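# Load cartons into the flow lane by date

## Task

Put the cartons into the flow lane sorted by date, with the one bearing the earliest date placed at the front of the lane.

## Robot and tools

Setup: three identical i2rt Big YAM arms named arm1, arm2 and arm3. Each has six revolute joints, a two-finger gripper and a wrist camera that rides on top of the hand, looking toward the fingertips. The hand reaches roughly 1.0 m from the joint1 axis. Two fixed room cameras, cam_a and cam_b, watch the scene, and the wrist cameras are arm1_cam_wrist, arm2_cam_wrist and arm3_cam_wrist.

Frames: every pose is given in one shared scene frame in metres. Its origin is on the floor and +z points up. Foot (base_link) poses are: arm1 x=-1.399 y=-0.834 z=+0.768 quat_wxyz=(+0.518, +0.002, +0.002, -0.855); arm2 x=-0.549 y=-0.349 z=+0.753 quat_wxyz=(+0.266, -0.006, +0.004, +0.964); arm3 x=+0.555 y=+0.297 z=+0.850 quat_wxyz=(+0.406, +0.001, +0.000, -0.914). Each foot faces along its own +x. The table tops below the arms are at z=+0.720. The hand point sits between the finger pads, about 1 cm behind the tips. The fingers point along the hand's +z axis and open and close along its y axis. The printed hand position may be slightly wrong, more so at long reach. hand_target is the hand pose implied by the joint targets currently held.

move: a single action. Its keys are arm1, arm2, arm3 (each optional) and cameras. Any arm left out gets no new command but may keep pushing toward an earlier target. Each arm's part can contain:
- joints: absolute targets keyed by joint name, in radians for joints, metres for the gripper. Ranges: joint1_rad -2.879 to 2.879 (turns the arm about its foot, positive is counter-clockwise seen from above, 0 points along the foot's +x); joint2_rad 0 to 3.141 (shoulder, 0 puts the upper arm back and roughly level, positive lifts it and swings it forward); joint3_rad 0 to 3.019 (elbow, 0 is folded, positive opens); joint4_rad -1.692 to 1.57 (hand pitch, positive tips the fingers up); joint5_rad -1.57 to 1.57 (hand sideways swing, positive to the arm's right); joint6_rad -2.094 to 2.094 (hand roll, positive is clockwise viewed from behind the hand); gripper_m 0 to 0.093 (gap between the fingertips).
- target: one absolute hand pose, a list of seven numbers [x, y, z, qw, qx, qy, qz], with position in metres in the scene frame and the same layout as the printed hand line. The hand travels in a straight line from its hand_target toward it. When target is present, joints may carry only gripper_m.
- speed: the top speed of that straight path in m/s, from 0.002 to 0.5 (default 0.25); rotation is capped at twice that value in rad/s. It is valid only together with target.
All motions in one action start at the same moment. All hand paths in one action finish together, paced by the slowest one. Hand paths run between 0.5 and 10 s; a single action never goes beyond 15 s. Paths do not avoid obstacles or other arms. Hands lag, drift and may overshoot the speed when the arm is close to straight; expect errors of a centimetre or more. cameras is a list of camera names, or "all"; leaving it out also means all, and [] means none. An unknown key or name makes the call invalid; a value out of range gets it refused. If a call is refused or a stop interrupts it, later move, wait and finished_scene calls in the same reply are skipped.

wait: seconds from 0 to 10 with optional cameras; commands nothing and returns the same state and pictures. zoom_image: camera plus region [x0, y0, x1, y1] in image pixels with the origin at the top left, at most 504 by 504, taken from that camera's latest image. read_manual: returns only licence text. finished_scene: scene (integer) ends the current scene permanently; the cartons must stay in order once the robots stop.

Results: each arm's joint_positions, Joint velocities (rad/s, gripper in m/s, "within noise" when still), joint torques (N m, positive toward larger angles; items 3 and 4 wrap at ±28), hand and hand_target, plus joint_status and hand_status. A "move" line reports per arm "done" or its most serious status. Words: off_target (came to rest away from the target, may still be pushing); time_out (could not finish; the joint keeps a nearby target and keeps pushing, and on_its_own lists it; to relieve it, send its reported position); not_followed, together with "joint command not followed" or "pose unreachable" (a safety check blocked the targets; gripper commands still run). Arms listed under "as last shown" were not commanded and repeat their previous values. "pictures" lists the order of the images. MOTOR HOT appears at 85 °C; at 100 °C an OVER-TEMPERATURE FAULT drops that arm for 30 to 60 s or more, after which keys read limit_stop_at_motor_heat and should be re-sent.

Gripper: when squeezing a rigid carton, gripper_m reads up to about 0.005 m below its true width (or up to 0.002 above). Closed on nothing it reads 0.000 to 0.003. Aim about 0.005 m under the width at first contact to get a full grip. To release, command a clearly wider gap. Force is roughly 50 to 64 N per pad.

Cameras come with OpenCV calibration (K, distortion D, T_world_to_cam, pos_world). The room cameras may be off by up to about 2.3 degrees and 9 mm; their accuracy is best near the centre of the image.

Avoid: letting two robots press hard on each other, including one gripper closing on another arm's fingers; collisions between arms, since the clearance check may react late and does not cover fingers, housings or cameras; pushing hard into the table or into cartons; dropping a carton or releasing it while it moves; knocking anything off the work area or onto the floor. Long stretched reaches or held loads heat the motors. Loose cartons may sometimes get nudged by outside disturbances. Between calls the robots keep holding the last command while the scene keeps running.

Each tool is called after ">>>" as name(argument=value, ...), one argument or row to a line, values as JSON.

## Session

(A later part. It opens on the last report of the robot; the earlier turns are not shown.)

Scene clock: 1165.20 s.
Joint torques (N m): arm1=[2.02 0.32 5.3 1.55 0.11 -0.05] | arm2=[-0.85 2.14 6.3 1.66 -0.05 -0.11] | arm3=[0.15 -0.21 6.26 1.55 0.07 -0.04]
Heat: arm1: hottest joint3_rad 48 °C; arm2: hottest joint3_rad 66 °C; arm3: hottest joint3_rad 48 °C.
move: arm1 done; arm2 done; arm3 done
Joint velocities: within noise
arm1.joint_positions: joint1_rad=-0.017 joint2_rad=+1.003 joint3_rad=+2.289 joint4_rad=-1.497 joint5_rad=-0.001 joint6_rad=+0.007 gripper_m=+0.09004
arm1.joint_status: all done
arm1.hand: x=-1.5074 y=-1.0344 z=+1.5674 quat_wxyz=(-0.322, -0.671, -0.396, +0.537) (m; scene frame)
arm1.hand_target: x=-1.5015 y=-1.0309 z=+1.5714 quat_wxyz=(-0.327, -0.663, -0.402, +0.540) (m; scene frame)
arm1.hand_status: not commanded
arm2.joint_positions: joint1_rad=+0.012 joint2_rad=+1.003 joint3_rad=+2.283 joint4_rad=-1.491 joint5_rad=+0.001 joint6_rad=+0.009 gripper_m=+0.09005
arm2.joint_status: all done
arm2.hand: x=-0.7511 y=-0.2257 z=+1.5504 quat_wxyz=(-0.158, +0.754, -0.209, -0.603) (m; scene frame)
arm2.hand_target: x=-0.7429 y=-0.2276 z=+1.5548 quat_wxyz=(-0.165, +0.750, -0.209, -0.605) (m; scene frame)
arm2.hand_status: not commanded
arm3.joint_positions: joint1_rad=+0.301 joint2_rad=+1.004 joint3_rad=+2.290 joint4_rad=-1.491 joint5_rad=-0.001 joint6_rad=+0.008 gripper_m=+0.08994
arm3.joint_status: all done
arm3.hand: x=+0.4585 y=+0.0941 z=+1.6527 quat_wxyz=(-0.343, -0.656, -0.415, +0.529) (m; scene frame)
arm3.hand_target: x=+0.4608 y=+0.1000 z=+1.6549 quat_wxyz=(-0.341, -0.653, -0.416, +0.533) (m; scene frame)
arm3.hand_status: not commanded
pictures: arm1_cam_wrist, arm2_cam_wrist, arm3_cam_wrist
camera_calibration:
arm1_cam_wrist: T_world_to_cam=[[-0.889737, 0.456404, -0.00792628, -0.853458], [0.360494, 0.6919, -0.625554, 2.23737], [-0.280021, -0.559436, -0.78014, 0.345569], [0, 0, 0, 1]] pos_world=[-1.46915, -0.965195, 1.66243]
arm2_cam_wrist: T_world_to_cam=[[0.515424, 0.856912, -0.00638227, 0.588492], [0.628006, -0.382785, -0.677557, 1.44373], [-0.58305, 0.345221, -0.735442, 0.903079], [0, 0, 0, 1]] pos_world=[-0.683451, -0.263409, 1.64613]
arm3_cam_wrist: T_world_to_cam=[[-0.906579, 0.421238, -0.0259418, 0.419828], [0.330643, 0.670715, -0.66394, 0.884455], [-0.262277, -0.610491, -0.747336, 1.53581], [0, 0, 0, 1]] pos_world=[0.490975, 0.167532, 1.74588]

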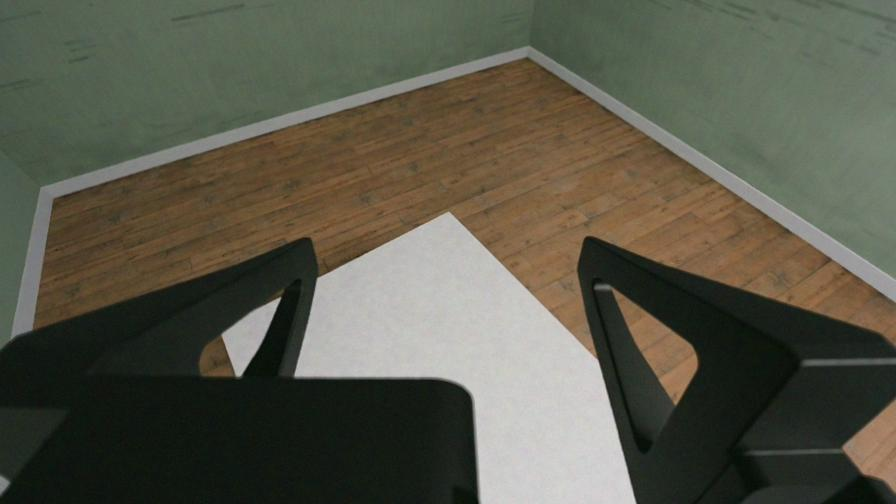

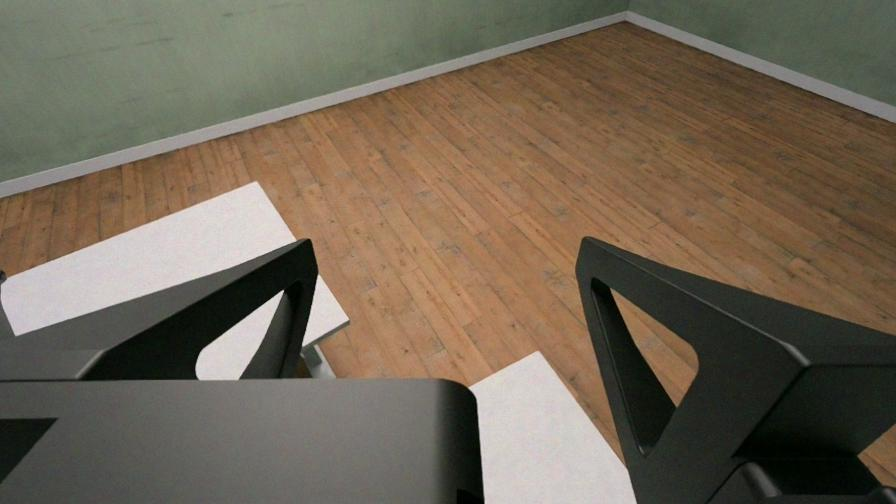

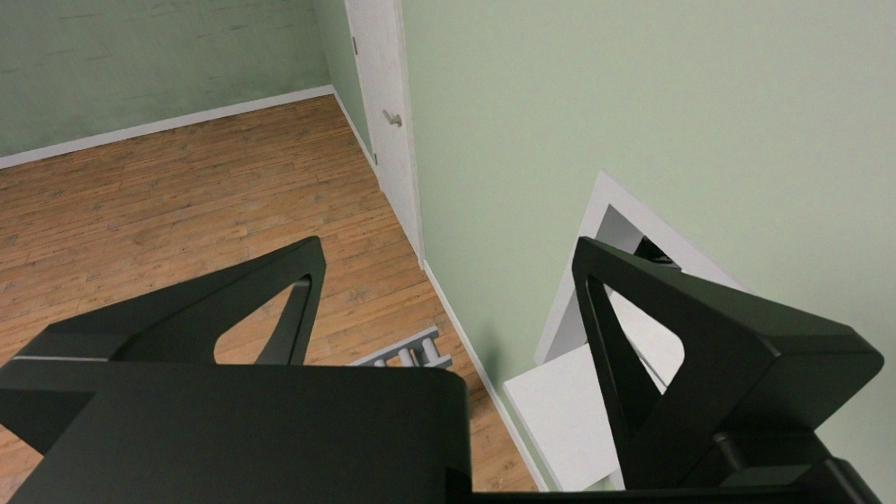

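>>> wait(
  seconds=10,
  cameras=[],
)

>>> wait(
  seconds=10,
  cameras=[],
)

>>> move(
  arm1={"joints": {"joint1_rad": -2.6, "joint2_rad": 1.2, "joint3_rad": 1.6, "joint4_rad": -1.5, "joint5_rad": 0, "joint6_rad": 0, "gripper_m": 0.09}},
  arm2={"joints": {"joint1_rad": 2.28, "joint2_rad": 1.2, "joint3_rad": 1.6, "joint4_rad": -1.4, "joint5_rad": 0, "joint6_rad": 0, "gripper_m": 0.09}},
  arm3={"joints": {"joint1_rad": 0.926, "joint2_rad": 1.4, "joint3_rad": 1.7, "joint4_rad": -1.4, "joint5_rad": 0, "joint6_rad": 1.763, "gripper_m": 0.09}},
  cameras=[],
)

>>> move(
  arm1={"target": [-1.54, -0.385, 0.90, 0, -0.8039, 0.5948, 0], "speed": 0.4},
  arm2={"target": [-0.476, -0.813, 0.90, 0, 0.5225, 0.8526, 0], "speed": 0.4},
  arm3={"joints": {"joint1_rad": 0.926, "joint2_rad": 2.096, "joint3_rad": 1.84, "joint4_rad": -1.306, "joint5_rad": 0.088, "joint6_rad": 1.763}},
  cameras=["arm1_cam_wrist", "arm2_cam_wrist", "arm3_cam_wrist"],
)

Scene clock: 1182.17 s.
Joint torques (N m): arm1=[2.02 -0.03 5.29 1.54 0.11 -0.04] | arm2=[-0.91 2.14 6.31 1.68 -0.05 -0.11] | arm3=[0.26 -0.26 6.26 1.57 0.08 -0.02]
Heat: arm1: hottest joint3_rad 45 °C; arm2: hottest joint3_rad 60 °C; arm3: hottest joint3_rad 46 °C.
Joint velocities: within noise
arm1.joint_positions: joint1_rad=-0.017 joint2_rad=+1.003 joint3_rad=+2.289 joint4_rad=-1.497 joint5_rad=-0.001 joint6_rad=+0.007 gripper_m=+0.09004
arm1.joint_status: all done
arm1.hand: x=-1.5074 y=-1.0344 z=+1.5674 quat_wxyz=(-0.322, -0.671, -0.396, +0.537) (m; scene frame)
arm1.hand_target: x=-1.5015 y=-1.0309 z=+1.5714 quat_wxyz=(-0.327, -0.664, -0.402, +0.540) (m; scene frame)
arm1.hand_status: not commanded
arm2.joint_positions: joint1_rad=+0.012 joint2_rad=+1.003 joint3_rad=+2.283 joint4_rad=-1.491 joint5_rad=+0.001 joint6_rad=+0.009 gripper_m=+0.09005
arm2.joint_status: all done
arm2.hand: x=-0.7510 y=-0.2256 z=+1.5504 quat_wxyz=(-0.158, +0.754, -0.209, -0.603) (m; scene frame)
arm2.hand_target: x=-0.7429 y=-0.2276 z=+1.5548 quat_wxyz=(-0.165, +0.750, -0.209, -0.605) (m; scene frame)
arm2.hand_status: not commanded
arm3.joint_positions: joint1_rad=+0.301 joint2_rad=+1.004 joint3_rad=+2.290 joint4_rad=-1.491 joint5_rad=-0.001 joint6_rad=+0.008 gripper_m=+0.08994
arm3.joint_status: all done
arm3.hand: x=+0.4585 y=+0.0941 z=+1.6527 quat_wxyz=(-0.343, -0.656, -0.415, +0.529) (m; scene frame)
arm3.hand_target: x=+0.4608 y=+0.1000 z=+1.6549 quat_wxyz=(-0.341, -0.653, -0.416, +0.533) (m; scene frame)
arm3.hand_status: not commanded
wait: 10.00 s; at rest from the start
pictures: none
No camera images: "cameras" was empty.

Scene clock: 1192.17 s.
Joint torques (N m): arm1=[1.96 -0.15 5.31 1.54 0.11 -0.04] | arm2=[-0.91 2.14 6.3 1.66 -0.05 -0.11] | arm3=[0.21 -0.44 6.24 1.54 0.07 -0.03]
Heat: arm1: hottest joint3_rad 44 °C; arm2: hottest joint3_rad 57 °C; arm3: hottest joint3_rad 45 °C.
Joint velocities: within noise
arm1.joint_positions: joint1_rad=-0.017 joint2_rad=+1.003 joint3_rad=+2.289 joint4_rad=-1.497 joint5_rad=-0.001 joint6_rad=+0.007 gripper_m=+0.09004
arm1.joint_status: all done
arm1.hand: x=-1.5074 y=-1.0344 z=+1.5674 quat_wxyz=(-0.322, -0.671, -0.396, +0.537) (m; scene frame)
arm1.hand_target: x=-1.5015 y=-1.0309 z=+1.5714 quat_wxyz=(-0.327, -0.664, -0.402, +0.540) (m; scene frame)
arm1.hand_status: not commanded
arm2.joint_positions: joint1_rad=+0.012 joint2_rad=+1.003 joint3_rad=+2.283 joint4_rad=-1.491 joint5_rad=+0.001 joint6_rad=+0.009 gripper_m=+0.09005
arm2.joint_status: all done
arm2.hand: x=-0.7510 y=-0.2256 z=+1.5504 quat_wxyz=(-0.158, +0.754, -0.209, -0.603) (m; scene frame)
arm2.hand_target: x=-0.7429 y=-0.2276 z=+1.5548 quat_wxyz=(-0.165, +0.750, -0.209, -0.605) (m; scene frame)
arm2.hand_status: not commanded
arm3.joint_positions: joint1_rad=+0.301 joint2_rad=+1.004 joint3_rad=+2.290 joint4_rad=-1.491 joint5_rad=-0.001 joint6_rad=+0.008 gripper_m=+0.08994
arm3.joint_status: all done
arm3.hand: x=+0.4585 y=+0.0941 z=+1.6527 quat_wxyz=(-0.343, -0.656, -0.415, +0.529) (m; scene frame)
arm3.hand_target: x=+0.4608 y=+0.1000 z=+1.6549 quat_wxyz=(-0.341, -0.653, -0.416, +0.533) (m; scene frame)
arm3.hand_status: not commanded
wait: 10.00 s; at rest by 0.27 s
pictures: none
No camera images: "cameras" was empty.

Scene clock: 1194.47 s.
Joint torques (N m): arm1=[-0.32 -10.29 9.66 0.8 0.01 -0.04] | arm2=[0.56 -7.3 9.35 1.62 0.03 -0.1] | arm3=[-0.44 -13.86 14.35 0.98 0.13 0.12]
Heat: arm1: hottest joint3_rad 44 °C; arm2: hottest joint3_rad 57 °C; arm3: hottest joint3_rad 45 °C.
move: arm1 done; arm2 done; arm3 done
Joint velocities: within noise
arm1.joint_positions: joint1_rad=-2.586 joint2_rad=+1.213 joint3_rad=+1.594 joint4_rad=-1.497 joint5_rad=+0.001 joint6_rad=+0.006 gripper_m=+0.09007
arm1.joint_status: all done
arm1.hand: x=-1.4296 y=-0.4222 z=+1.1999 quat_wxyz=(+0.156, -0.712, +0.665, +0.166) (m; scene frame)
arm1.hand_target: x=-1.4238 y=-0.4257 z=+1.2073 quat_wxyz=(+0.162, -0.708, +0.666, +0.171) (m; scene frame)
arm1.hand_status: not commanded
arm2.joint_positions: joint1_rad=+2.272 joint2_rad=+1.204 joint3_rad=+1.613 joint4_rad=-1.404 joint5_rad=-0.001 joint6_rad=+0.009 gripper_m=+0.09007
arm2.joint_status: all done
arm2.hand: x=-0.4833 y=-0.7718 z=+1.2126 quat_wxyz=(+0.224, +0.624, +0.726, -0.184) (m; scene frame)
arm2.hand_target: x=-0.4802 y=-0.7703 z=+1.2084 quat_wxyz=(+0.222, +0.618, +0.731, -0.183) (m; scene frame)
arm2.hand_status: not commanded
arm3.joint_positions: joint1_rad=+0.933 joint2_rad=+1.384 joint3_rad=+1.669 joint4_rad=-1.399 joint5_rad=-0.001 joint6_rad=+1.755 gripper_m=+0.08998
arm3.joint_status: all done
arm3.hand: x=+0.6508 y=-0.1863 z=+1.2522 quat_wxyz=(-0.222, -0.974, -0.007, -0.044) (m; scene frame)
arm3.hand_target: x=+0.6485 y=-0.1943 z=+1.2592 quat_wxyz=(-0.229, -0.972, +0.001, -0.045) (m; scene frame)
arm3.hand_status: not commanded
pictures: none
No camera images: "cameras" was empty.

Scene clock: 1196.23 s.
Joint torques (N m): arm1=[1.67 -16.26 10.04 0.44 0 0.04] | arm2=[-0.09 -13.33 9.78 0.68 0.03 -0.18] | arm3=[-0.5 -27.34 12.55 0.4 0.28 0.13]
Heat: arm1: hottest joint3_rad 44 °C; arm2: hottest joint3_rad 57 °C; arm3: hottest joint3_rad 45 °C.
move: arm1 off_target; arm2 done; arm3 done
Joint velocities: within noise
arm1.joint_positions: joint1_rad=-2.368 joint2_rad=+1.639 joint3_rad=+1.261 joint4_rad=-1.244 joint5_rad=-0.003 joint6_rad=+0.006 gripper_m=+0.09007
arm1.joint_status: not commanded
arm1.hand: x=-1.5307 y=-0.3963 z=+0.8868 quat_wxyz=(-0.013, -0.800, +0.599, -0.019) (m; scene frame)
arm1.hand_target: x=-1.5399 y=-0.3856 z=+0.9002 quat_wxyz=(+0.000, -0.804, +0.595, +0.000) (m; scene frame)
arm1.hand_status: off_target (0.020 m and 2.7 deg from the pose sent, 0.322 m and 29.4 deg at the start)
arm2.joint_positions: joint1_rad=+2.272 joint2_rad=+1.624 joint3_rad=+1.309 joint4_rad=-1.279 joint5_rad=+0.006 joint6_rad=-0.298 gripper_m=+0.09007
arm2.joint_status: not commanded
arm2.hand: x=-0.4761 y=-0.8089 z=+0.9002 quat_wxyz=(-0.003, +0.527, +0.850, +0.004) (m; scene frame)
arm2.hand_target: x=-0.4760 y=-0.8130 z=+0.8999 quat_wxyz=(+0.000, +0.523, +0.853, +0.000) (m; scene frame)
arm2.hand_status: done (0.004 m and 0.9 deg from the pose sent, 0.315 m and 38.3 deg at the start)
arm3.joint_positions: joint1_rad=+0.933 joint2_rad=+2.096 joint3_rad=+1.816 joint4_rad=-1.310 joint5_rad=+0.085 joint6_rad=+1.755 gripper_m=+0.08998
arm3.joint_status: all done
arm3.hand: x=+0.6646 y=-0.3259 z=+0.9239 quat_wxyz=(+0.001, -0.999, -0.007, +0.043) (m; scene frame)
arm3.hand_target: x=+0.6613 y=-0.3359 z=+0.9324 quat_wxyz=(-0.013, -0.999, +0.001, +0.041) (m; scene frame)
arm3.hand_status: not commanded
pictures: arm1_cam_wrist, arm2_cam_wrist, arm3_cam_wrist
camera_calibration:
arm1_cam_wrist: T_world_to_cam=[[0.958328, 0.284698, -0.02353, 1.60391], [0.228237, -0.713523, 0.662414, -0.523067], [0.171799, -0.640181, -0.748768, 0.796755], [0, 0, 0, 1]] pos_world=[-1.55457, -0.319783, 0.980811]
arm2_cam_wrist: T_world_to_cam=[[-0.893708, -0.448574, 0.0082327, -0.797667], [-0.363452, 0.734632, 0.572903, -0.0865412], [-0.263038, 0.509016, -0.819582, 1.1472], [0, 0, 0, 1]] pos_world=[-0.442579, -0.878178, 0.996368]
arm3_cam_wrist: T_world_to_cam=[[0.000707652, 0.999999, -0.000864888, 0.327126], [0.851107, -0.000148227, 0.524993, -1.04883], [0.524992, -0.00110762, -0.851106, 0.560082], [0, 0, 0, 1]] pos_world=[0.598396, -0.326661, 1.0276]

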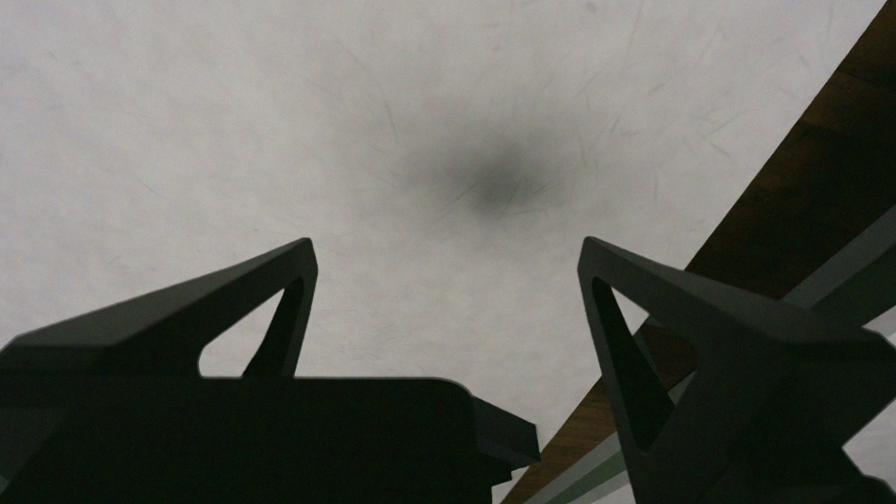

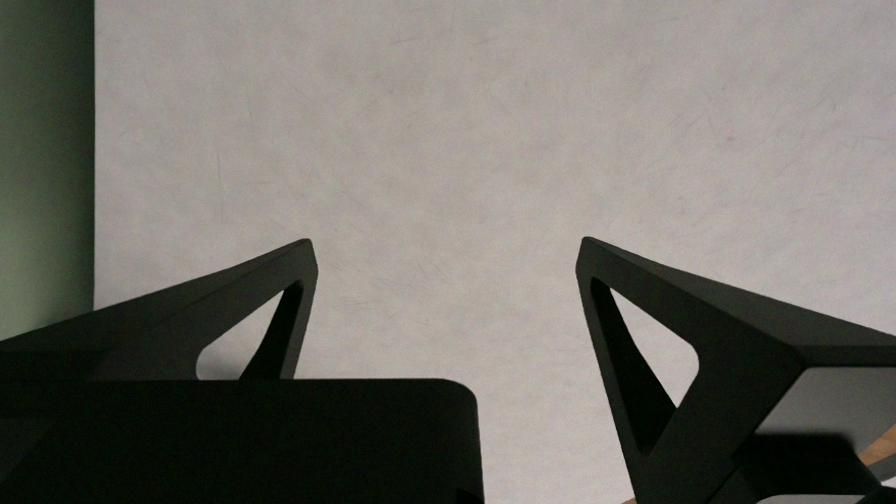

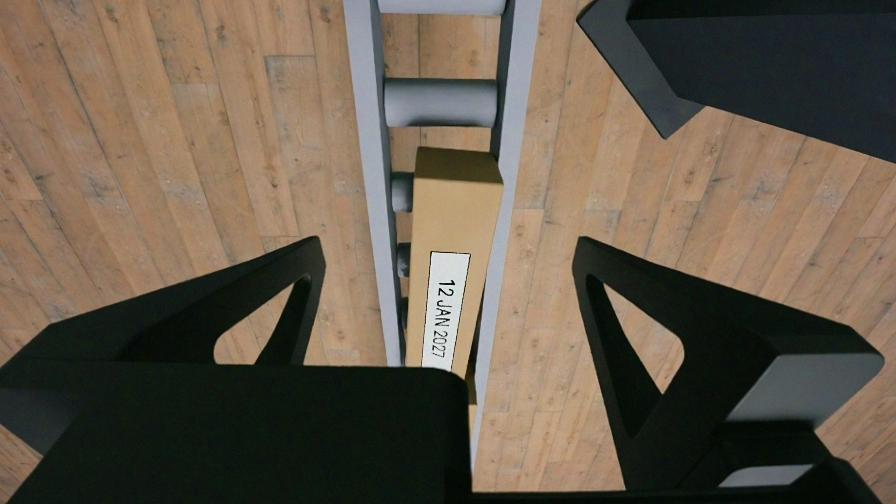

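>>> move(
  arm2={"joints": {"joint1_rad": -1.68, "joint2_rad": 1.452, "joint3_rad": 1.235, "joint4_rad": -1.301, "joint5_rad": 0, "joint6_rad": 0.923}},
  cameras=[],
)

>>> move(
  arm3={"joints": {"joint1_rad": 0.12, "joint2_rad": 1.25, "joint3_rad": 0.92, "joint4_rad": -1.22, "joint5_rad": 0, "joint6_rad": 0.956}},
  cameras=[],
)

>>> move(
  arm1={"joints": {"joint1_rad": 1.0, "joint2_rad": 1.5, "joint3_rad": 1.7, "joint4_rad": -1.5, "joint5_rad": 0, "joint6_rad": 0}},
  cameras=[],
)

Scene clock: 1213.10 s.
Joint torques (N m): arm1=[1.55 -15.85 10.24 0.43 -0.01 0.04] | arm2=[-0.38 -11.4 8.95 0.03 0.03 0.08] | arm3=[-0.44 -27.16 12.56 0.42 0.27 0.14]
Heat: arm1: hottest joint3_rad 46 °C; arm2: hottest joint3_rad 57 °C; arm3: hottest joint3_rad 46 °C.
move: arm2 done
Joint velocities: within noise
arm1, arm3: as last shown
arm2.joint_positions: joint1_rad=-1.676 joint2_rad=+1.456 joint3_rad=+1.248 joint4_rad=-1.293 joint5_rad=+0.001 joint6_rad=+0.913 gripper_m=+0.09008
arm2.joint_status: all done
arm2.hand: x=-0.2873 y=+0.0019 z=+0.9418 quat_wxyz=(-0.026, +0.007, -0.999, -0.022) (m; scene frame)
arm2.hand_target: x=-0.2901 y=-0.0043 z=+0.9384 quat_wxyz=(-0.021, +0.000, -1.000, -0.015) (m; scene frame)
arm2.hand_status: not commanded
pictures: none
No camera images: "cameras" was empty.

Scene clock: 1214.67 s.
Joint torques (N m): arm1=[1.61 -15.91 10.22 0.44 0 0.04] | arm2=[-0.38 -11.4 8.95 0.02 0.02 0.08] | arm3=[-0.79 -11.87 10.19 0.32 0 -0.03]
Heat: arm1: hottest joint3_rad 46 °C; arm2: hottest joint3_rad 57 °C; arm3: hottest joint3_rad 46 °C.
move: arm3 done
Joint velocities: within noise
arm1, arm2: as last shown
arm2.hand_target: x=-0.2900 y=-0.0043 z=+0.9384 quat_wxyz=(-0.021, +0.000, -1.000, -0.015) (m; scene frame)
arm3.joint_positions: joint1_rad=+0.130 joint2_rad=+1.259 joint3_rad=+0.921 joint4_rad=-1.219 joint5_rad=+0.003 joint6_rad=+0.965 gripper_m=+0.08998
arm3.joint_status: all done
arm3.hand: x=+0.3637 y=+0.0230 z=+0.9892 quat_wxyz=(-0.005, -1.000, -0.001, +0.004) (m; scene frame)
arm3.hand_target: x=+0.3617 y=+0.0254 z=+0.9914 quat_wxyz=(-0.008, -1.000, +0.000, +0.005) (m; scene frame)
arm3.hand_status: not commanded
pictures: none
No camera images: "cameras" was empty.

Scene clock: 1217.20 s.
Joint torques (N m): arm1=[1.14 -16.21 12.1 0.17 0.11 -0.03] | arm2=[-0.44 -11.4 8.94 0.03 0.03 0.08] | arm3=[-0.56 -11.99 10.3 0.27 0.01 -0.02]
Heat: arm1: hottest joint3_rad 46 °C; arm2: hottest joint3_rad 57 °C; arm3: hottest joint3_rad 46 °C.
move: arm1 done
Joint velocities: within noise
arm1.joint_positions: joint1_rad=+0.993 joint2_rad=+1.515 joint3_rad=+1.664 joint4_rad=-1.491 joint5_rad=-0.002 joint6_rad=+0.006 gripper_m=+0.09010
arm1.joint_status: all done
arm1.hand: x=-1.1536 y=-1.2735 z=+1.0954 quat_wxyz=(-0.099, -0.505, -0.856, +0.054) (m; scene frame)
arm1.hand_target: x=-1.1505 y=-1.2729 z=+1.1178 quat_wxyz=(-0.116, -0.498, -0.857, +0.065) (m; scene frame)
arm1.hand_status: not commanded
arm2, arm3: as last shown
arm3.joint_positions: joint1_rad=+0.130 joint2_rad=+1.259 joint3_rad=+0.921 joint4_rad=-1.219 joint5_rad=+0.003 joint6_rad=+0.964 gripper_m=+0.08998
arm3.hand_target: x=+0.3617 y=+0.0253 z=+0.9914 quat_wxyz=(-0.008, -1.000, +0.000, +0.005) (m; scene frame)
pictures: none
No camera images: "cameras" was empty.

>>> move(
  arm1={"joints": {"joint1_rad": 2.4955, "joint2_rad": 2.138, "joint3_rad": 2.06, "joint4_rad": -1.477, "joint5_rad": 0, "joint6_rad": 1.093}},
  arm2={"target": [0.025, -0.003, 0.89, 0, 0, -1, 0], "speed": 0.3},
  cameras=[],
)

>>> move(
  arm2={"target": [0.025, -0.004, 0.93, 0, 0, -1, 0], "speed": 0.3},
  cameras=["arm3_cam_wrist"],
)

>>> move(
  arm2={"target": [-0.32, -0.015, 0.95, 0, 0, -1, 0], "speed": 0.4},
  arm3={"target": [-0.006, -0.012, 0.86, 0, -1, 0, 0], "speed": 0.4},
  cameras=["arm3_cam_wrist"],
)

Scene clock: 1223.03 s.
Joint torques (N m): arm1=[0.73 -23.59 11.54 -0.08 0.22 0.13] | arm2=[-0.03 -18.61 14.52 -0.05 -0.06 -0.11] | arm3=[-0.79 -11.75 10.26 0.25 0.01 -0.03]
Heat: arm1: hottest joint3_rad 46 °C; arm2: hottest joint3_rad 57 °C; arm3: hottest joint3_rad 46 °C.
move: arm1 done; arm2 off_target
Joint velocities: within noise
arm1.joint_positions: joint1_rad=+2.504 joint2_rad=+2.137 joint3_rad=+2.018 joint4_rad=-1.473 joint5_rad=-0.001 joint6_rad=+1.084 gripper_m=+0.09010
arm1.joint_status: all done
arm1.hand: x=-0.8082 y=-0.5483 z=+0.8935 quat_wxyz=(+0.007, -0.311, -0.950, +0.004) (m; scene frame)
arm1.hand_target: x=-0.7961 y=-0.5487 z=+0.9082 quat_wxyz=(-0.006, -0.319, -0.948, -0.008) (m; scene frame)
arm1.hand_status: not commanded
arm2.joint_positions: joint1_rad=-2.068 joint2_rad=+2.131 joint3_rad=+2.032 joint4_rad=-1.494 joint5_rad=-0.013 joint6_rad=+0.548 gripper_m=+0.09008
arm2.joint_status: not commanded
arm2.hand: x=+0.0135 y=-0.0126 z=+0.8862 quat_wxyz=(+0.008, -0.007, -1.000, +0.006) (m; scene frame)
arm2.hand_target: x=+0.0244 y=-0.0035 z=+0.8899 quat_wxyz=(-0.001, +0.000, -1.000, +0.000) (m; scene frame)
arm2.hand_status: off_target (0.015 m and 1.4 deg from the pose sent, 0.317 m and 4.0 deg at the start)
arm3: as last shown
pictures: none
No camera images: "cameras" was empty.

Scene clock: 1224.23 s.
Joint torques (N m): arm1=[0.32 -23.65 11.9 -0.05 0.22 0.14] | arm2=[-0.21 -19.55 14.69 -0.16 -0.06 -0.11] | arm3=[-0.73 -11.87 10.3 0.35 0.01 -0.01]
Heat: arm1: hottest joint3_rad 47 °C; arm2: hottest joint3_rad 57 °C; arm3: hottest joint3_rad 46 °C.
move: arm2 off_target
Joint velocities: within noise
arm1, arm3: as last shown
arm2.joint_positions: joint1_rad=-2.068 joint2_rad=+2.131 joint3_rad=+2.129 joint4_rad=-1.595 joint5_rad=-0.013 joint6_rad=+0.546 gripper_m=+0.09008
arm2.joint_status: not commanded
arm2.hand: x=+0.0135 y=-0.0120 z=+0.9229 quat_wxyz=(+0.010, -0.006, -1.000, +0.007) (m; scene frame)
arm2.hand_target: x=+0.0244 y=-0.0045 z=+0.9301 quat_wxyz=(-0.001, +0.000, -1.000, +0.000) (m; scene frame)
arm2.hand_status: off_target (0.016 m and 1.6 deg from the pose sent, 0.046 m and 1.4 deg at the start)
pictures: arm3_cam_wrist
camera_calibration:
arm3_cam_wrist: T_world_to_cam=[[0.0134573, 0.999828, -0.0127677, -0.0143335], [0.808037, -0.00335283, 0.589122, -0.874756], [0.588978, -0.0182448, -0.807943, 0.708408], [0, 0, 0, 1]] pos_world=[0.289792, 0.0243229, 1.08751]

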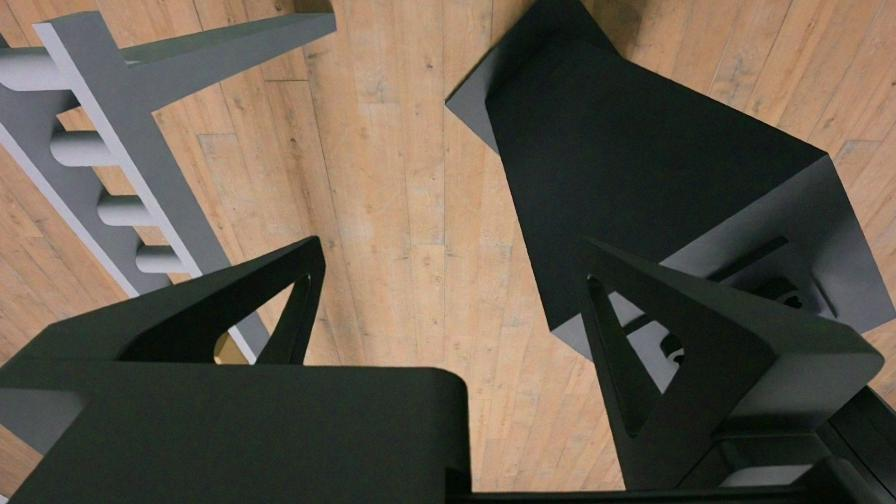

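Scene clock: 1226.33 s.
Joint torques (N m): arm1=[0.32 -23.59 11.9 -0.08 0.21 0.13] | arm2=[0.32 -9.99 8.76 0.73 0.12 0.08] | arm3=[0.03 -24.59 14.04 0.05 -0.01 -0.04]
Heat: arm1: hottest joint3_rad 47 °C; arm2: hottest joint3_rad 57 °C; arm3: hottest joint3_rad 46 °C.
move: arm2 done; arm3 off_target
Joint velocities: within noise
arm1: as last shown
arm2.joint_positions: joint1_rad=-1.650 joint2_rad=+1.407 joint3_rad=+1.237 joint4_rad=-1.391 joint5_rad=-0.016 joint6_rad=+0.947 gripper_m=+0.09008
arm2.joint_status: not commanded
arm2.hand: x=-0.3171 y=-0.0145 z=+0.9565 quat_wxyz=(-0.001, +0.003, -1.000, -0.003) (m; scene frame)
arm2.hand_target: x=-0.3200 y=-0.0150 z=+0.9501 quat_wxyz=(+0.000, +0.000, -1.000, +0.000) (m; scene frame)
arm2.hand_status: done (0.007 m and 0.5 deg from the pose sent, 0.335 m and 1.6 deg at the start)
arm3.joint_positions: joint1_rad=-0.332 joint2_rad=+2.129 joint3_rad=+1.708 joint4_rad=-1.153 joint5_rad=+0.003 joint6_rad=+0.514 gripper_m=+0.08998
arm3.joint_status: not commanded
arm3.hand: x=+0.0046 y=-0.0051 z=+0.8624 quat_wxyz=(+0.002, -1.000, +0.005, -0.002) (m; scene frame)
arm3.hand_target: x=-0.0055 y=-0.0117 z=+0.8599 quat_wxyz=(+0.000, -1.000, +0.000, +0.000) (m; scene frame)
arm3.hand_status: off_target (0.013 m and 0.6 deg from the pose sent, 0.393 m and 0.8 deg at the start; pose on its path clipped on 16 of 63 steps)
pictures: arm3_cam_wrist
camera_calibration:
arm3_cam_wrist: T_world_to_cam=[[0.0249051, 0.999687, 0.00244031, 0.00380966], [0.800899, -0.0214135, 0.598416, -0.518008], [0.598281, -0.0129492, -0.801182, 0.811127], [0, 0, 0, 1]] pos_world=[-0.070504, -0.00439742, 0.959835]

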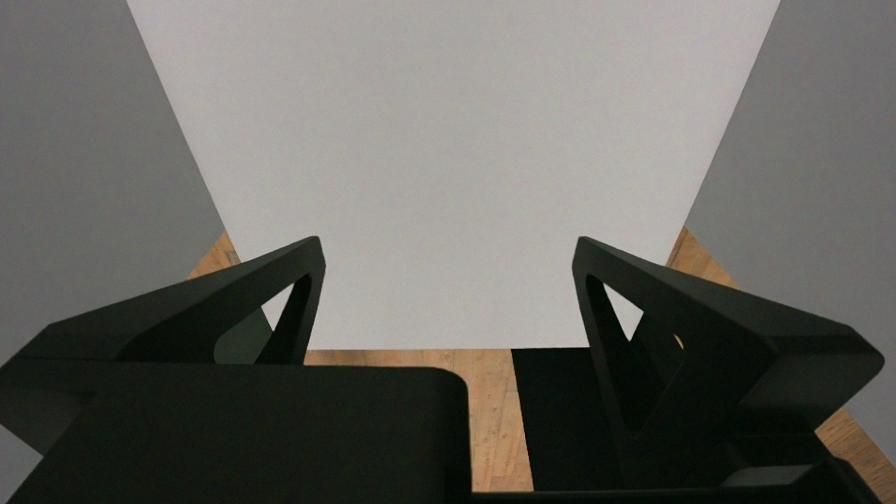

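>>> move(
  arm1={"joints": {"joint1_rad": 0, "joint2_rad": 1.0, "joint3_rad": 2.3, "joint4_rad": -1.5, "joint5_rad": 0, "joint6_rad": 0}},
  arm2={"joints": {"joint1_rad": 0, "joint2_rad": 1.0, "joint3_rad": 2.3, "joint4_rad": -1.5, "joint5_rad": 0, "joint6_rad": 0}},
  arm3={"joints": {"joint1_rad": 0.12, "joint2_rad": 1.25, "joint3_rad": 0.92, "joint4_rad": -1.22, "joint5_rad": 0, "joint6_rad": 0.956}},
  cameras=[],
)

>>> move(
  arm3={"joints": {"joint1_rad": -0.342, "joint2_rad": 2.129, "joint3_rad": 1.73, "joint4_rad": -1.153, "joint5_rad": 0.003, "joint6_rad": 0.51}},
  cameras=["arm3_cam_wrist"],
)

>>> move(
  arm3={"joints": {"joint1_rad": 0.3, "joint2_rad": 1.0, "joint3_rad": 2.3, "joint4_rad": -1.5, "joint5_rad": 0, "joint6_rad": 0}},
  cameras=["cam_b"],
)

Scene clock: 1259.37 s.
Joint torques (N m): arm1=[-0.56 0.79 5.49 1.36 0.05 -0.06] | arm2=[0.73 1.96 6.87 1.65 0.06 -0.12] | arm3=[-0.03 -12.1 10.07 0.23 0.16 0.14]
Heat: arm1: hottest joint3_rad 50 °C; arm2: hottest joint3_rad 54 °C; arm3: hottest joint3_rad 50 °C.
move: arm1 done; arm2 done; arm3 done
Joint velocities: within noise
arm1.joint_positions: joint1_rad=+0.017 joint2_rad=+0.996 joint3_rad=+2.286 joint4_rad=-1.492 joint5_rad=+0.001 joint6_rad=+0.009 gripper_m=+0.09010
arm1.joint_status: all done
arm1.hand: x=-1.4994 y=-1.0342 z=+1.5692 quat_wxyz=(-0.333, -0.663, -0.405, +0.535) (m; scene frame)
arm1.hand_target: x=-1.5017 y=-1.0310 z=+1.5713 quat_wxyz=(-0.327, -0.664, -0.402, +0.540) (m; scene frame)
arm1.hand_status: not commanded
arm2.joint_positions: joint1_rad=-0.012 joint2_rad=+1.004 joint3_rad=+2.276 joint4_rad=-1.490 joint5_rad=-0.002 joint6_rad=+0.011 gripper_m=+0.09008
arm2.joint_status: all done
arm2.hand: x=-0.7507 y=-0.2201 z=+1.5480 quat_wxyz=(-0.163, +0.753, -0.218, -0.599) (m; scene frame)
arm2.hand_target: x=-0.7428 y=-0.2275 z=+1.5548 quat_wxyz=(-0.165, +0.750, -0.209, -0.605) (m; scene frame)
arm2.hand_status: not commanded
arm3.joint_positions: joint1_rad=+0.123 joint2_rad=+1.261 joint3_rad=+0.924 joint4_rad=-1.216 joint5_rad=-0.001 joint6_rad=+0.948 gripper_m=+0.08999
arm3.joint_status: all done
arm3.hand: x=+0.3614 y=+0.0225 z=+0.9893 quat_wxyz=(-0.007, -1.000, -0.006, +0.004) (m; scene frame)
arm3.hand_target: x=+0.3617 y=+0.0254 z=+0.9914 quat_wxyz=(-0.008, -1.000, +0.000, +0.005) (m; scene frame)
arm3.hand_status: not commanded
pictures: none
No camera images: "cameras" was empty.

Scene clock: 1261.20 s.
Joint torques (N m): arm1=[-0.67 0.79 5.49 1.36 0.04 -0.06] | arm2=[0.73 1.96 6.87 1.65 0.05 -0.12] | arm3=[0.56 -26.11 13.61 0.44 0.1 -0.03]
Heat: arm1: hottest joint3_rad 49 °C; arm2: hottest joint3_rad 54 °C; arm3: hottest joint3_rad 50 °C.
move: arm3 done
Joint velocities: within noise
arm1, arm2: as last shown
arm3.joint_positions: joint1_rad=-0.350 joint2_rad=+2.122 joint3_rad=+1.690 joint4_rad=-1.155 joint5_rad=+0.002 joint6_rad=+0.518 gripper_m=+0.08999
arm3.joint_status: all done
arm3.hand: x=+0.0051 y=+0.0079 z=+0.8611 quat_wxyz=(+0.005, -1.000, +0.016, -0.007) (m; scene frame)
arm3.hand_target: x=-0.0065 y=-0.0036 z=+0.8706 quat_wxyz=(-0.003, -1.000, +0.008, +0.008) (m; scene frame)
arm3.hand_status: not commanded
pictures: arm3_cam_wrist
camera_calibration:
arm3_cam_wrist: T_world_to_cam=[[0.0473581, 0.99885, 0.00751527, -0.0137871], [0.793626, -0.0421945, 0.606941, -0.524458], [0.60656, -0.0227793, -0.794712, 0.804488], [0, 0, 0, 1]] pos_world=[-0.0710935, 0.00996762, 0.957754]

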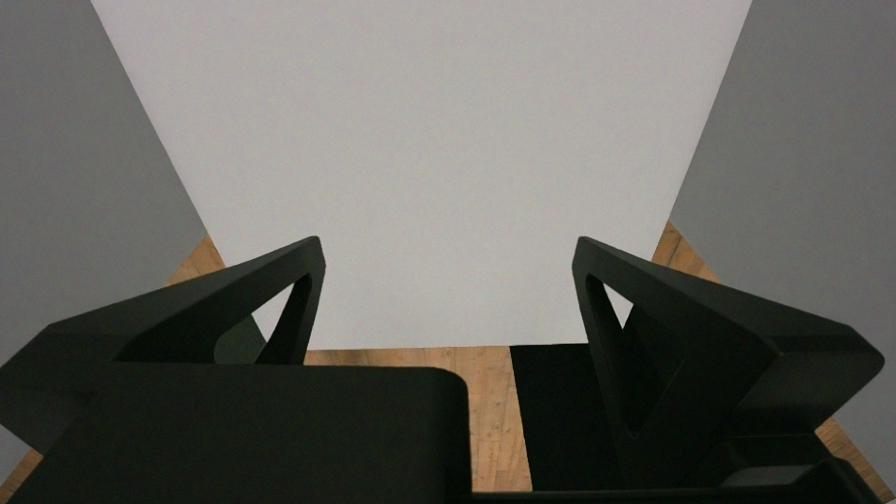

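Scene clock: 1264.60 s.
Joint torques (N m): arm1=[-0.56 0.73 5.48 1.37 0.05 -0.06] | arm2=[0.73 1.96 6.84 1.65 0.05 -0.12] | arm3=[0.09 -0.09 5.09 1.65 -0.07 -0.03]
Heat: arm1: hottest joint3_rad 48 °C; arm2: hottest joint3_rad 53 °C; arm3: hottest joint3_rad 50 °C.
move: arm3 done
Joint velocities: within noise
arm1, arm2: as last shown
arm2.hand: x=-0.7507 y=-0.2202 z=+1.5480 quat_wxyz=(-0.163, +0.753, -0.218, -0.599) (m; scene frame)
arm2.hand_target: x=-0.7428 y=-0.2276 z=+1.5548 quat_wxyz=(-0.165, +0.750, -0.209, -0.605) (m; scene frame)
arm3.joint_positions: joint1_rad=+0.299 joint2_rad=+1.003 joint3_rad=+2.301 joint4_rad=-1.494 joint5_rad=+0.003 joint6_rad=+0.008 gripper_m=+0.09000
arm3.joint_status: all done
arm3.hand: x=+0.4592 y=+0.0983 z=+1.6558 quat_wxyz=(-0.343, -0.655, -0.412, +0.533) (m; scene frame)
arm3.hand_target: x=+0.4608 y=+0.0999 z=+1.6548 quat_wxyz=(-0.341, -0.653, -0.416, +0.533) (m; scene frame)
arm3.hand_status: not commanded
pictures: cam_b

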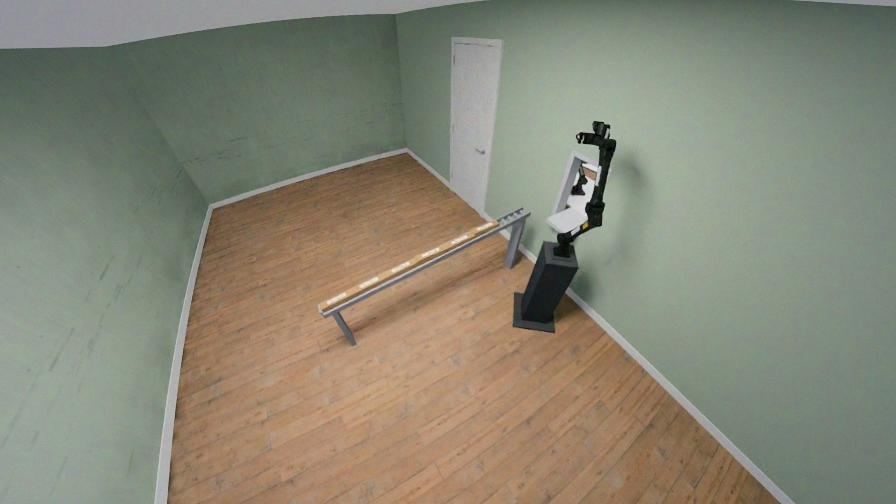

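>>> wait(
  seconds=10,
  cameras=[],
)

>>> wait(
  seconds=10,
  cameras=[],
)

>>> wait(
  seconds=10,
  cameras=[],
)

>>> wait(
  seconds=10,
  cameras=[],
)

Scene clock: 1278.00 s.
Joint torques (N m): arm1=[-0.56 0.73 5.48 1.33 0.04 -0.06] | arm2=[0.73 1.96 6.84 1.65 0.05 -0.12] | arm3=[0.44 -0.09 5.09 1.73 -0.05 -0.03]
Heat: arm1: hottest joint3_rad 46 °C; arm2: hottest joint3_rad 52 °C; arm3: hottest joint3_rad 47 °C.
Joint velocities: within noise
arm1.joint_positions: joint1_rad=+0.017 joint2_rad=+0.996 joint3_rad=+2.286 joint4_rad=-1.492 joint5_rad=+0.001 joint6_rad=+0.009 gripper_m=+0.09010
arm1.joint_status: not commanded
arm1.hand: x=-1.4994 y=-1.0342 z=+1.5692 quat_wxyz=(-0.333, -0.663, -0.405, +0.535) (m; scene frame)
arm1.hand_target: x=-1.5017 y=-1.0310 z=+1.5713 quat_wxyz=(-0.327, -0.664, -0.402, +0.540) (m; scene frame)
arm1.hand_status: not commanded
arm2.joint_positions: joint1_rad=-0.012 joint2_rad=+1.004 joint3_rad=+2.276 joint4_rad=-1.490 joint5_rad=-0.002 joint6_rad=+0.011 gripper_m=+0.09008
arm2.joint_status: not commanded
arm2.hand: x=-0.7507 y=-0.2202 z=+1.5480 quat_wxyz=(-0.163, +0.753, -0.218, -0.599) (m; scene frame)
arm2.hand_target: x=-0.7428 y=-0.2276 z=+1.5548 quat_wxyz=(-0.165, +0.750, -0.209, -0.605) (m; scene frame)
arm2.hand_status: not commanded
arm3.joint_positions: joint1_rad=+0.299 joint2_rad=+1.003 joint3_rad=+2.301 joint4_rad=-1.494 joint5_rad=+0.003 joint6_rad=+0.008 gripper_m=+0.09000
arm3.joint_status: all done
arm3.hand: x=+0.4592 y=+0.0983 z=+1.6558 quat_wxyz=(-0.342, -0.655, -0.412, +0.533) (m; scene frame)
arm3.hand_target: x=+0.4608 y=+0.0999 z=+1.6548 quat_wxyz=(-0.341, -0.653, -0.416, +0.533) (m; scene frame)
arm3.hand_status: not commanded
wait: 10.00 s; at rest from the start
pictures: none
No camera images: "cameras" was empty.

Scene clock: 1288.00 s.
Joint torques (N m): arm1=[-0.56 0.73 5.46 1.37 0.05 -0.06] | arm2=[0.67 2.02 6.86 1.65 0.05 -0.12] | arm3=[0.21 -0.09 5.05 1.62 -0.07 -0.03]
Heat: arm1: hottest joint3_rad 45 °C; arm2: hottest joint3_rad 51 °C; arm3: hottest joint3_rad 45 °C.
Joint velocities: within noise
arm1.joint_positions: joint1_rad=+0.017 joint2_rad=+0.996 joint3_rad=+2.286 joint4_rad=-1.492 joint5_rad=+0.001 joint6_rad=+0.009 gripper_m=+0.09010
arm1.joint_status: not commanded
arm1.hand: x=-1.4994 y=-1.0342 z=+1.5692 quat_wxyz=(-0.333, -0.663, -0.405, +0.535) (m; scene frame)
arm1.hand_target: x=-1.5017 y=-1.0310 z=+1.5713 quat_wxyz=(-0.327, -0.664, -0.402, +0.540) (m; scene frame)
arm1.hand_status: not commanded
arm2.joint_positions: joint1_rad=-0.012 joint2_rad=+1.004 joint3_rad=+2.276 joint4_rad=-1.490 joint5_rad=-0.002 joint6_rad=+0.011 gripper_m=+0.09008
arm2.joint_status: not commanded
arm2.hand: x=-0.7507 y=-0.2202 z=+1.5480 quat_wxyz=(-0.163, +0.753, -0.218, -0.599) (m; scene frame)
arm2.hand_target: x=-0.7428 y=-0.2276 z=+1.5548 quat_wxyz=(-0.165, +0.750, -0.209, -0.605) (m; scene frame)
arm2.hand_status: not commanded
arm3.joint_positions: joint1_rad=+0.299 joint2_rad=+1.003 joint3_rad=+2.301 joint4_rad=-1.494 joint5_rad=+0.003 joint6_rad=+0.008 gripper_m=+0.09000
arm3.joint_status: all done
arm3.hand: x=+0.4592 y=+0.0983 z=+1.6558 quat_wxyz=(-0.342, -0.655, -0.412, +0.533) (m; scene frame)
arm3.hand_target: x=+0.4608 y=+0.0999 z=+1.6548 quat_wxyz=(-0.341, -0.653, -0.416, +0.533) (m; scene frame)
arm3.hand_status: not commanded
wait: 10.00 s; at rest by 0.27 s
pictures: none
No camera images: "cameras" was empty.

Scene clock: 1298.00 s.
Joint torques (N m): arm1=[-0.56 0.67 5.48 1.36 0.04 -0.06] | arm2=[0.67 1.96 6.84 1.65 0.05 -0.12] | arm3=[0.15 0.03 5.2 1.69 -0.07 -0.03]
Heat: arm1: hottest joint3_rad 44 °C; arm2: hottest joint3_rad 50 °C; arm3: hottest joint3_rad 44 °C.
Joint velocities: within noise
arm1.joint_positions: joint1_rad=+0.017 joint2_rad=+0.996 joint3_rad=+2.286 joint4_rad=-1.492 joint5_rad=+0.001 joint6_rad=+0.009 gripper_m=+0.09010
arm1.joint_status: not commanded
arm1.hand: x=-1.4994 y=-1.0342 z=+1.5692 quat_wxyz=(-0.333, -0.663, -0.405, +0.535) (m; scene frame)
arm1.hand_target: x=-1.5017 y=-1.0310 z=+1.5713 quat_wxyz=(-0.327, -0.664, -0.402, +0.540) (m; scene frame)
arm1.hand_status: not commanded
arm2.joint_positions: joint1_rad=-0.012 joint2_rad=+1.004 joint3_rad=+2.276 joint4_rad=-1.490 joint5_rad=-0.002 joint6_rad=+0.011 gripper_m=+0.09008
arm2.joint_status: not commanded
arm2.hand: x=-0.7507 y=-0.2202 z=+1.5480 quat_wxyz=(-0.163, +0.753, -0.218, -0.599) (m; scene frame)
arm2.hand_target: x=-0.7428 y=-0.2276 z=+1.5548 quat_wxyz=(-0.165, +0.750, -0.209, -0.605) (m; scene frame)
arm2.hand_status: not commanded
arm3.joint_positions: joint1_rad=+0.299 joint2_rad=+1.003 joint3_rad=+2.301 joint4_rad=-1.494 joint5_rad=+0.003 joint6_rad=+0.008 gripper_m=+0.09000
arm3.joint_status: all done
arm3.hand: x=+0.4592 y=+0.0983 z=+1.6558 quat_wxyz=(-0.342, -0.655, -0.412, +0.533) (m; scene frame)
arm3.hand_target: x=+0.4608 y=+0.0999 z=+1.6548 quat_wxyz=(-0.341, -0.653, -0.416, +0.533) (m; scene frame)
arm3.hand_status: not commanded
wait: 10.00 s; at rest by 0.27 s
pictures: none
No camera images: "cameras" was empty.

Scene clock: 1308.00 s.
Joint torques (N m): arm1=[-0.56 0.73 5.48 1.36 0.04 -0.05] | arm2=[0.73 2.02 6.86 1.66 0.05 -0.12] | arm3=[0.38 -0.03 5.14 1.63 -0.05 -0.04]
Heat: arm1: hottest joint3_rad 43 °C; arm2: hottest joint3_rad 49 °C; arm3: hottest joint3_rad 43 °C.
Joint velocities: within noise
arm1.joint_positions: joint1_rad=+0.017 joint2_rad=+0.996 joint3_rad=+2.286 joint4_rad=-1.492 joint5_rad=+0.001 joint6_rad=+0.009 gripper_m=+0.09010
arm1.joint_status: not commanded
arm1.hand: x=-1.4994 y=-1.0342 z=+1.5692 quat_wxyz=(-0.333, -0.663, -0.405, +0.535) (m; scene frame)
arm1.hand_target: x=-1.5017 y=-1.0310 z=+1.5713 quat_wxyz=(-0.327, -0.664, -0.402, +0.540) (m; scene frame)
arm1.hand_status: not commanded
arm2.joint_positions: joint1_rad=-0.012 joint2_rad=+1.004 joint3_rad=+2.276 joint4_rad=-1.490 joint5_rad=-0.002 joint6_rad=+0.011 gripper_m=+0.09008
arm2.joint_status: not commanded
arm2.hand: x=-0.7507 y=-0.2202 z=+1.5480 quat_wxyz=(-0.163, +0.753, -0.218, -0.599) (m; scene frame)
arm2.hand_target: x=-0.7428 y=-0.2276 z=+1.5548 quat_wxyz=(-0.165, +0.750, -0.209, -0.605) (m; scene frame)
arm2.hand_status: not commanded
arm3.joint_positions: joint1_rad=+0.299 joint2_rad=+1.003 joint3_rad=+2.301 joint4_rad=-1.494 joint5_rad=+0.003 joint6_rad=+0.008 gripper_m=+0.09000
arm3.joint_status: all done
arm3.hand: x=+0.4592 y=+0.0983 z=+1.6558 quat_wxyz=(-0.342, -0.655, -0.412, +0.533) (m; scene frame)
arm3.hand_target: x=+0.4608 y=+0.0999 z=+1.6548 quat_wxyz=(-0.341, -0.653, -0.416, +0.533) (m; scene frame)
arm3.hand_status: not commanded
wait: 10.00 s; at rest by 0.27 s
pictures: none
No camera images: "cameras" was empty.

>>> finished_scene(
  scene=1,
)

The scene is finished: the task was done.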